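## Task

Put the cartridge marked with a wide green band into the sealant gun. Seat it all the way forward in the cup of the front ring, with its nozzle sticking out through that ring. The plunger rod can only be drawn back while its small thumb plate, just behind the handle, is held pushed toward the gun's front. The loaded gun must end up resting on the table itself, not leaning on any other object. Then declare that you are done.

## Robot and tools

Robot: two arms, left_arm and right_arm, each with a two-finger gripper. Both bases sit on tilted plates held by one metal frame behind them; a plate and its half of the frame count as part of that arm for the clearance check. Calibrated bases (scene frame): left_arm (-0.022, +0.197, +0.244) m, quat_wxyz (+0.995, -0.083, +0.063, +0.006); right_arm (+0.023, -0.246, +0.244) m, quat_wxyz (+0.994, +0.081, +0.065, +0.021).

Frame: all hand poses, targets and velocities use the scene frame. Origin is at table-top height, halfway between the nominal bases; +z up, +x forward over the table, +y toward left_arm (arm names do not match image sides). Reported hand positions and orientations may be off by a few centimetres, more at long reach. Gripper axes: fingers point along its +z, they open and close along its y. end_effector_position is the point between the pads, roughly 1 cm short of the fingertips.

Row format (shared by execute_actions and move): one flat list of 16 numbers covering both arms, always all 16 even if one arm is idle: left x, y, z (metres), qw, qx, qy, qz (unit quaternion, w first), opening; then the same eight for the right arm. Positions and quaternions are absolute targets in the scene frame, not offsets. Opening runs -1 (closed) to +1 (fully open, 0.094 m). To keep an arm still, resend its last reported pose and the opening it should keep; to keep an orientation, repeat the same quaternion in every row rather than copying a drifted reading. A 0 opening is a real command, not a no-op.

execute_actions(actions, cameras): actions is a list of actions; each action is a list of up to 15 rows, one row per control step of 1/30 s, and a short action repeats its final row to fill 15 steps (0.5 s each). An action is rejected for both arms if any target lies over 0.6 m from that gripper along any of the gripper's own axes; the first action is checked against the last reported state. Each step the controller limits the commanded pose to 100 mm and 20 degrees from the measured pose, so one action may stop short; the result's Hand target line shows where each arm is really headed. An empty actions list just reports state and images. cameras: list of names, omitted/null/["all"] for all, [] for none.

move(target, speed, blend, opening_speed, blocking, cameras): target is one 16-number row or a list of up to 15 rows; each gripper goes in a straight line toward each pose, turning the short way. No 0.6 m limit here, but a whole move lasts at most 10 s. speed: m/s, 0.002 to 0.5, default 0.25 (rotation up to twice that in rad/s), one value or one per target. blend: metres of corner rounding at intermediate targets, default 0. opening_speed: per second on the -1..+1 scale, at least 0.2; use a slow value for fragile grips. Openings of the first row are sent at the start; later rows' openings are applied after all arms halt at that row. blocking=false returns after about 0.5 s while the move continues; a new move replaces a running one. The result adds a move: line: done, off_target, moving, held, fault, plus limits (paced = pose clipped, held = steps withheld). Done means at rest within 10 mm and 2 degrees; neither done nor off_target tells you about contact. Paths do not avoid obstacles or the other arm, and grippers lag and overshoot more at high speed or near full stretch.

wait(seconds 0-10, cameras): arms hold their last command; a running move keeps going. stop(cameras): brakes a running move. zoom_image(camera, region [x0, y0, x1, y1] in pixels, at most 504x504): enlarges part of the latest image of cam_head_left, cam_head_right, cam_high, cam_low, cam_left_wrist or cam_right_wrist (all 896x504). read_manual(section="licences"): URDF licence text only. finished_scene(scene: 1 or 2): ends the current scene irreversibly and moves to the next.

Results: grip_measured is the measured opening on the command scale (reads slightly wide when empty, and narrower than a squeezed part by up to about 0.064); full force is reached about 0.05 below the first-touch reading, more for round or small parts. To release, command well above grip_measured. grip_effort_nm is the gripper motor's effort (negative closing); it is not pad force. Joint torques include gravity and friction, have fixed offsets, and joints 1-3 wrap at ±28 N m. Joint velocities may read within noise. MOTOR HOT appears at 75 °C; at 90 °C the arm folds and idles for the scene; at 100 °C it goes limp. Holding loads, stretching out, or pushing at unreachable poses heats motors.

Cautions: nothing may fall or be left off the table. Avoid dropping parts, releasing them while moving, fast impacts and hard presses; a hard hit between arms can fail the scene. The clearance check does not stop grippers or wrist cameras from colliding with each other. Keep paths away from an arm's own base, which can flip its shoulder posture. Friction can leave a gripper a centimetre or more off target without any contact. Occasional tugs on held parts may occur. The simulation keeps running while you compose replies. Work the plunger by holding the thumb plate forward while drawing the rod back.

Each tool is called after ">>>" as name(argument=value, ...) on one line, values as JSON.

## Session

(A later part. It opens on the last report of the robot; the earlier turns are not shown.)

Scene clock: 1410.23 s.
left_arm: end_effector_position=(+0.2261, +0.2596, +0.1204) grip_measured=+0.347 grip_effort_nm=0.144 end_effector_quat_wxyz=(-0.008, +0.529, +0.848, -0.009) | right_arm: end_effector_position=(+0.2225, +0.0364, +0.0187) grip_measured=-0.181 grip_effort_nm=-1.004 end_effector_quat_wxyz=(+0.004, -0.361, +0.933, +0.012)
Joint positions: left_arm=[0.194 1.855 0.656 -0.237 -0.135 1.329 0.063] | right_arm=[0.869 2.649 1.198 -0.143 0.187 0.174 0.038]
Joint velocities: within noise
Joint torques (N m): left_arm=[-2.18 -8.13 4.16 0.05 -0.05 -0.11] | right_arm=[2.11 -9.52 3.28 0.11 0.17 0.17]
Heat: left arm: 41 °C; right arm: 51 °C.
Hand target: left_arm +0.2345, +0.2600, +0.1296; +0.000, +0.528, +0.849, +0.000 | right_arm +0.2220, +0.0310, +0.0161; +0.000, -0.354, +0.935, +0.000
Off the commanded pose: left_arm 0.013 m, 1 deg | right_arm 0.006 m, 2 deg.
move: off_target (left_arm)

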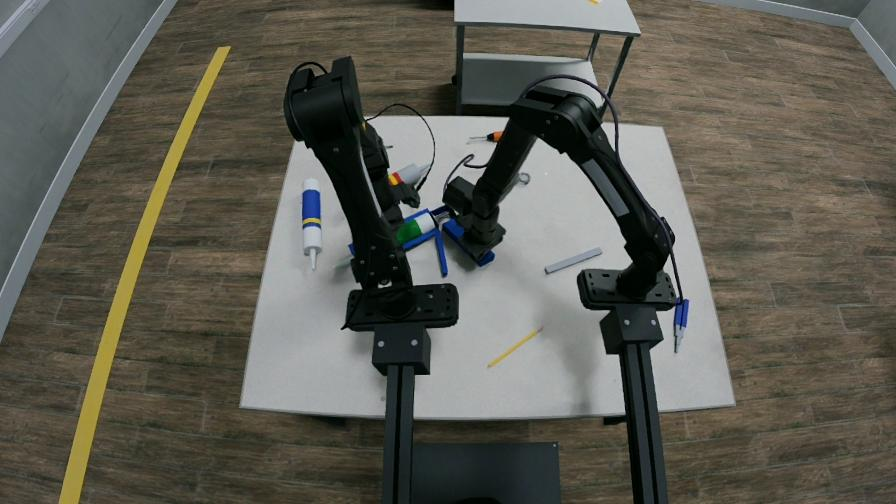

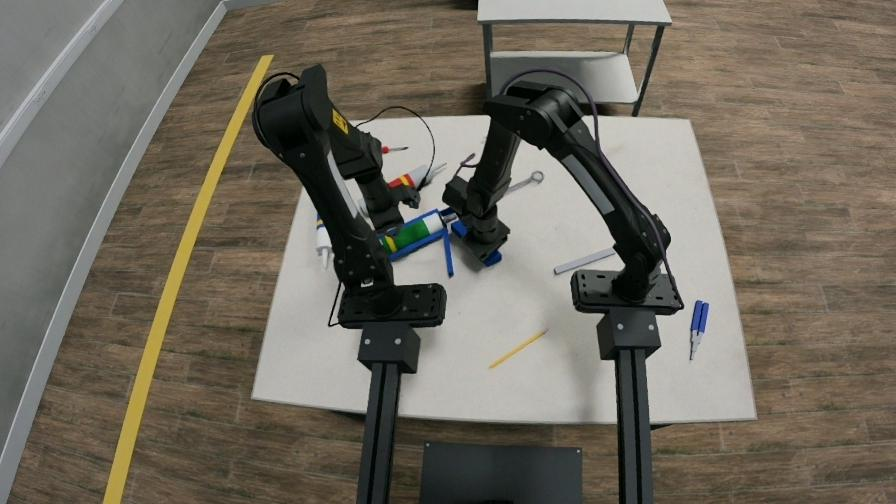

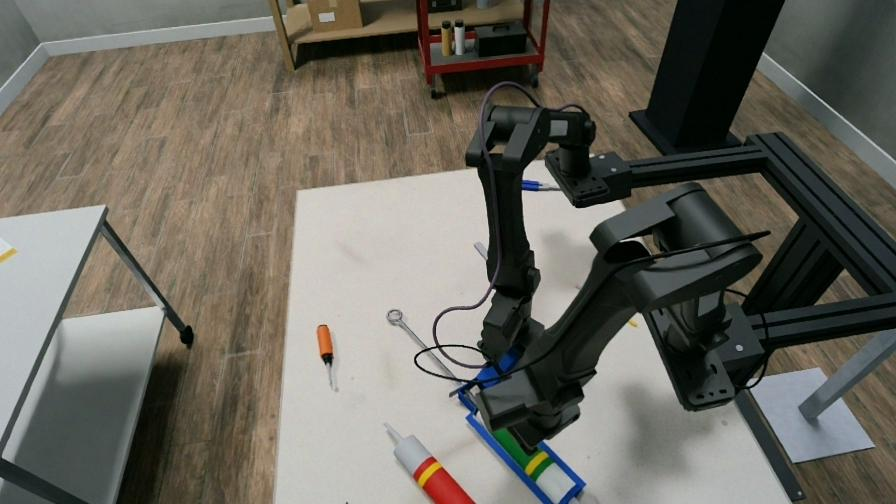

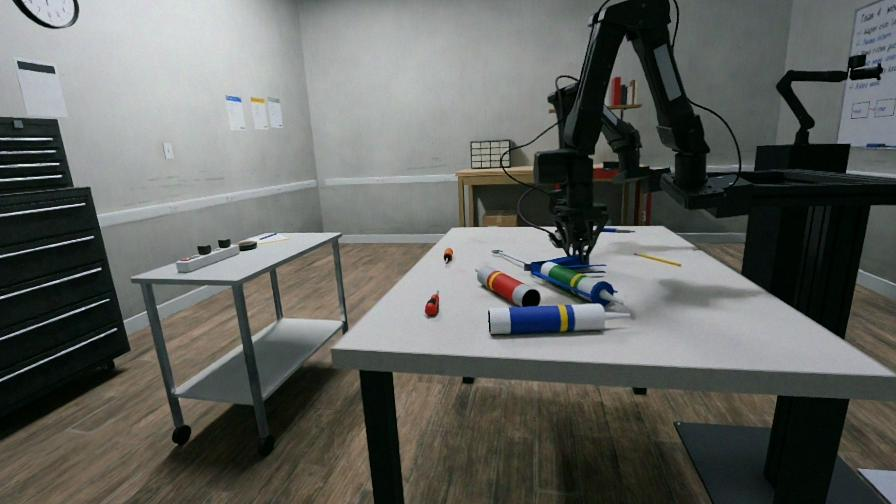

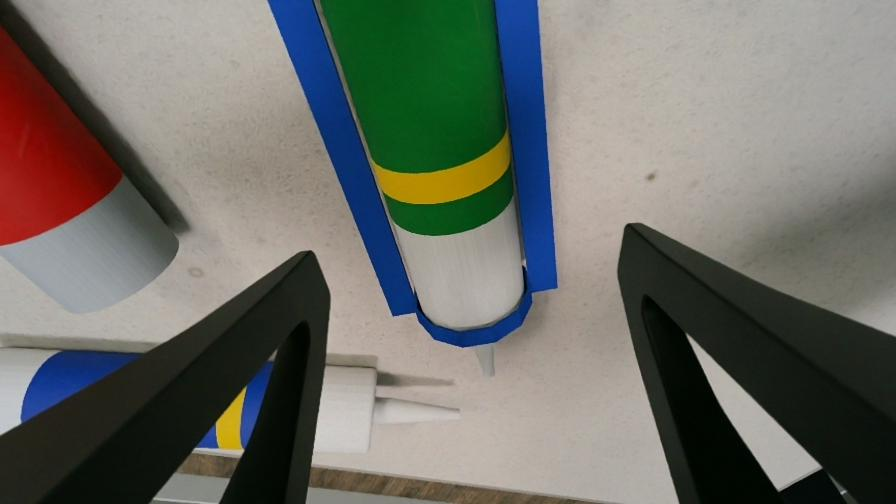

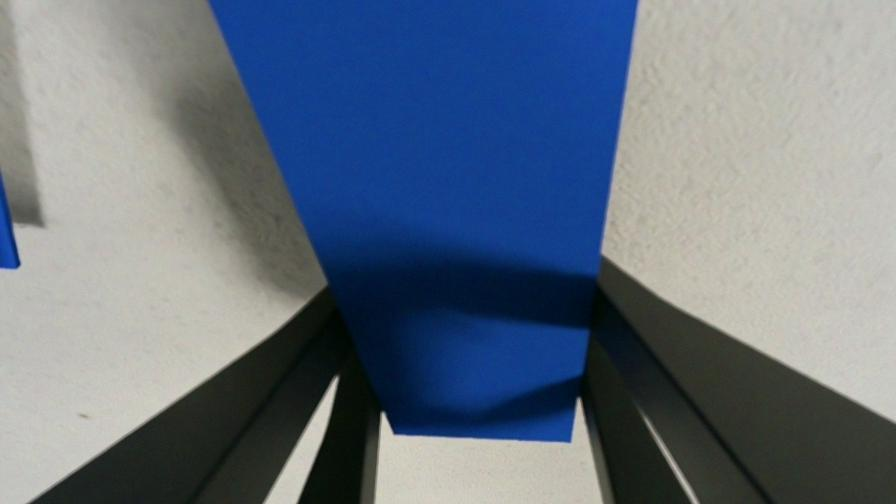

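>>> move(target=[[0.2345,0.2600,0.130,0,-0.5281,-0.8491,0,0.35,0.222,0.0364,0.018,0,-0.3540,0.9352,0,0.5],[0.2345,0.2600,0.130,0,-0.5281,-0.8491,0,0.35,0.222,0.0364,0.130,0,-0.3540,0.9352,0,0.5]], speed=0.08, opening_speed=0.4)

>>> zoom_image(camera="cam_low", region=[510, 230, 620, 310])

>>> zoom_image(camera="cam_head_right", region=[370, 180, 520, 280])

Scene clock: 1424.73 s.
left_arm: end_effector_position=(+0.2257, +0.2596, +0.1204) grip_measured=+0.347 grip_effort_nm=0.149 end_effector_quat_wxyz=(-0.009, +0.529, +0.848, -0.009) | right_arm: end_effector_position=(+0.2225, +0.0331, +0.1183) grip_measured=+0.497 grip_effort_nm=0.173 end_effector_quat_wxyz=(-0.009, -0.350, +0.937, +0.000)
Joint positions: left_arm=[0.194 1.855 0.656 -0.239 -0.135 1.328 0.063] | right_arm=[0.925 2.342 1.163 -0.463 0.191 0.261 0.07]
Joint velocities: within noise
Joint torques (N m): left_arm=[-2.03 -8.25 4.23 0.01 -0.03 -0.08] | right_arm=[3.79 -12.59 4.03 0 0.1 0.1]
Heat: left arm: 38 °C; right arm: 52 °C.
Hand target: left_arm +0.2345, +0.2599, +0.1296; +0.000, +0.528, +0.849, +0.000 | right_arm +0.2220, +0.0364, +0.1296; +0.000, -0.354, +0.935, +0.000
Off the commanded pose: left_arm 0.013 m, 1 deg | right_arm 0.012 m, 1 deg.
move: off_target (left_arm, right_arm)

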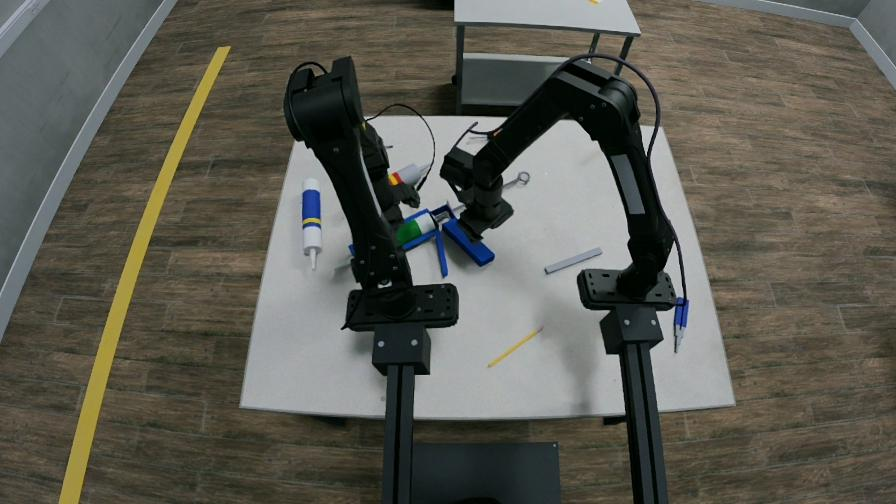

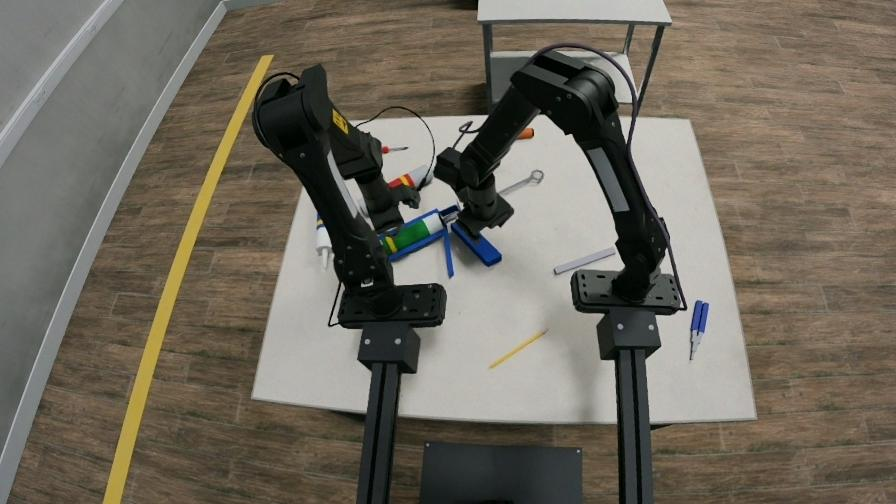

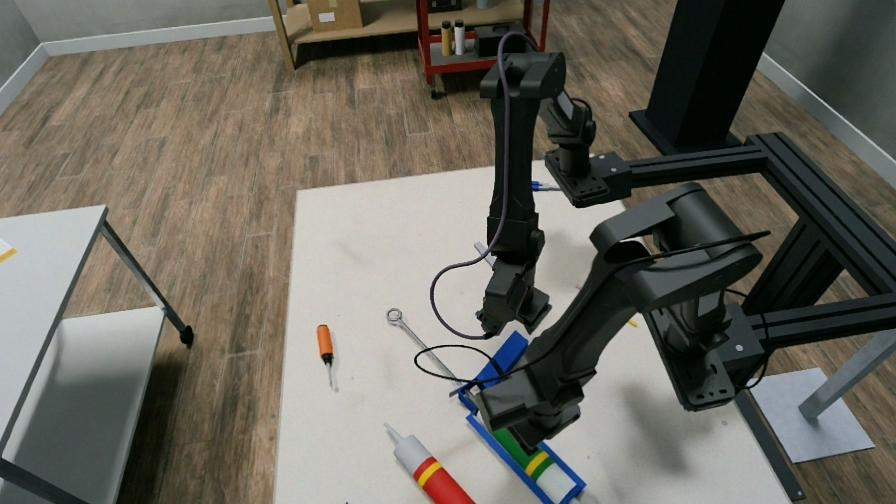

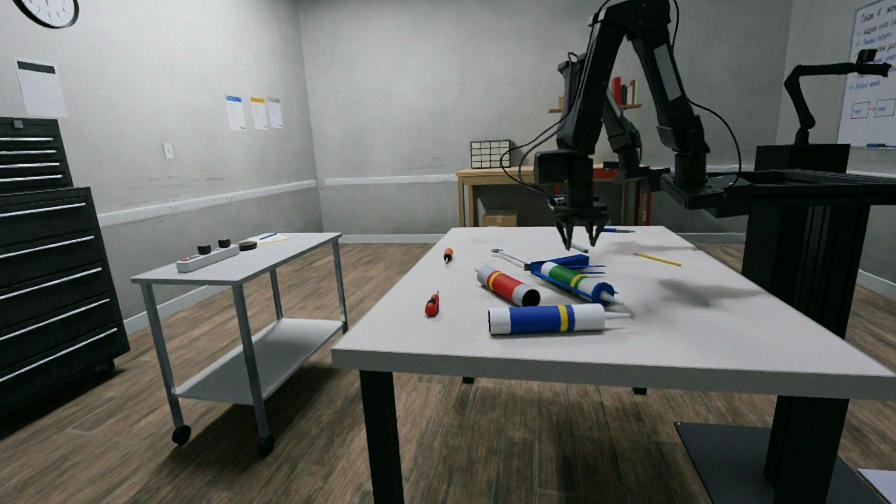

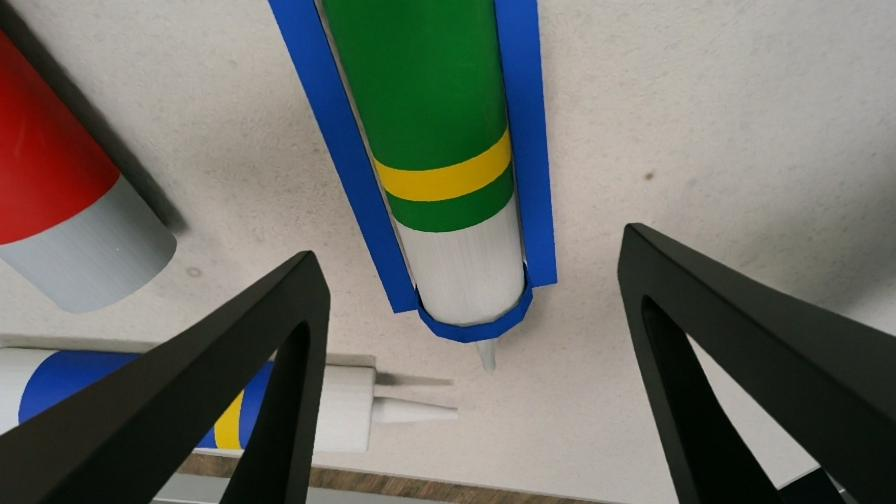

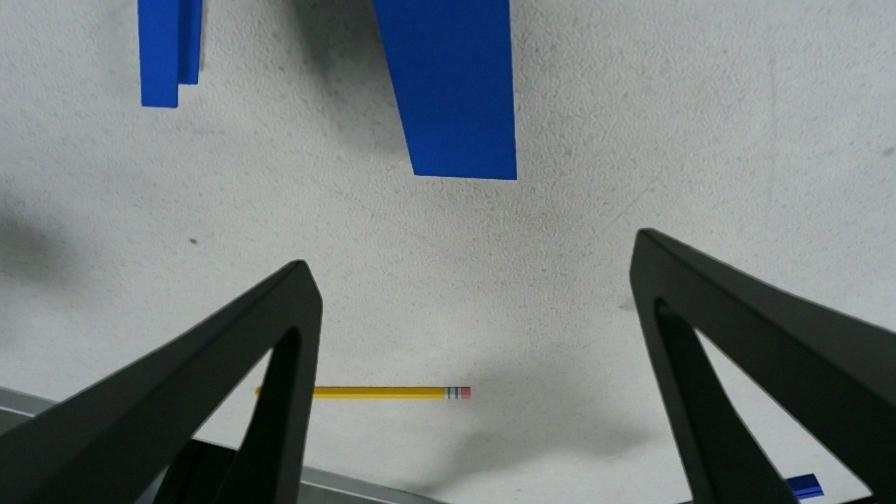

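Scaled by 4.582 from the camera's 896x504 image, which has a finer 1280x720 frame.

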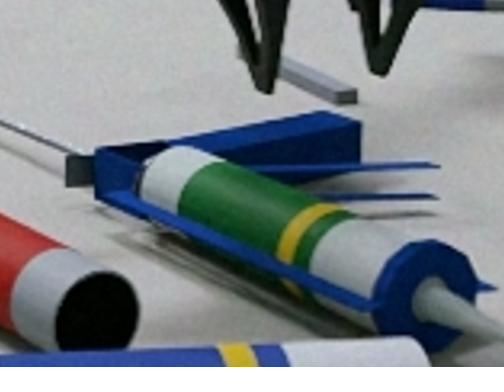

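Scaled by 3.360 from the camera's 896x504 image, which has a finer 1280x720 frame.

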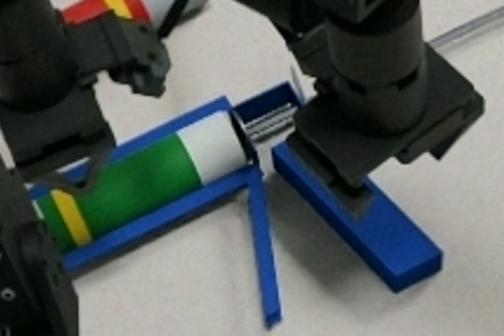

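>>> zoom_image(camera="cam_left_wrist", region=[350, 270, 560, 430])

>>> zoom_image(camera="cam_low", region=[580, 270, 640, 330])

Scaled by 2.400 from the camera's 896x504 image, which has a finer 1280x720 frame.

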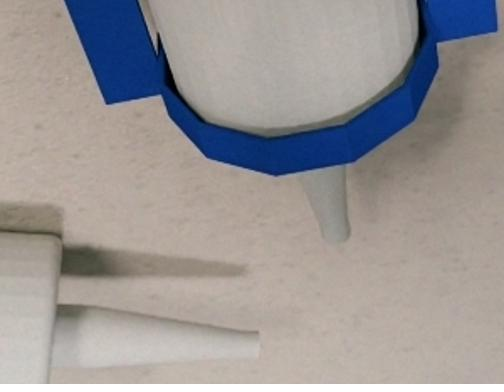

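Scaled by 8.400 from the camera's 896x504 image, which has a finer 1280x720 frame.

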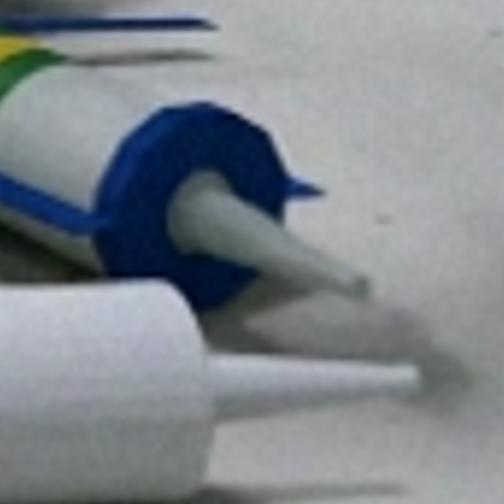

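Scene 2 is done: the green-band cartridge is in the gun and pushed forward into the front ring's cup. Its nozzle sticks out through the ring, and the gun rests on the table with both grippers clear.

>>> finished_scene(scene=2)

The scene is finished: the task was done.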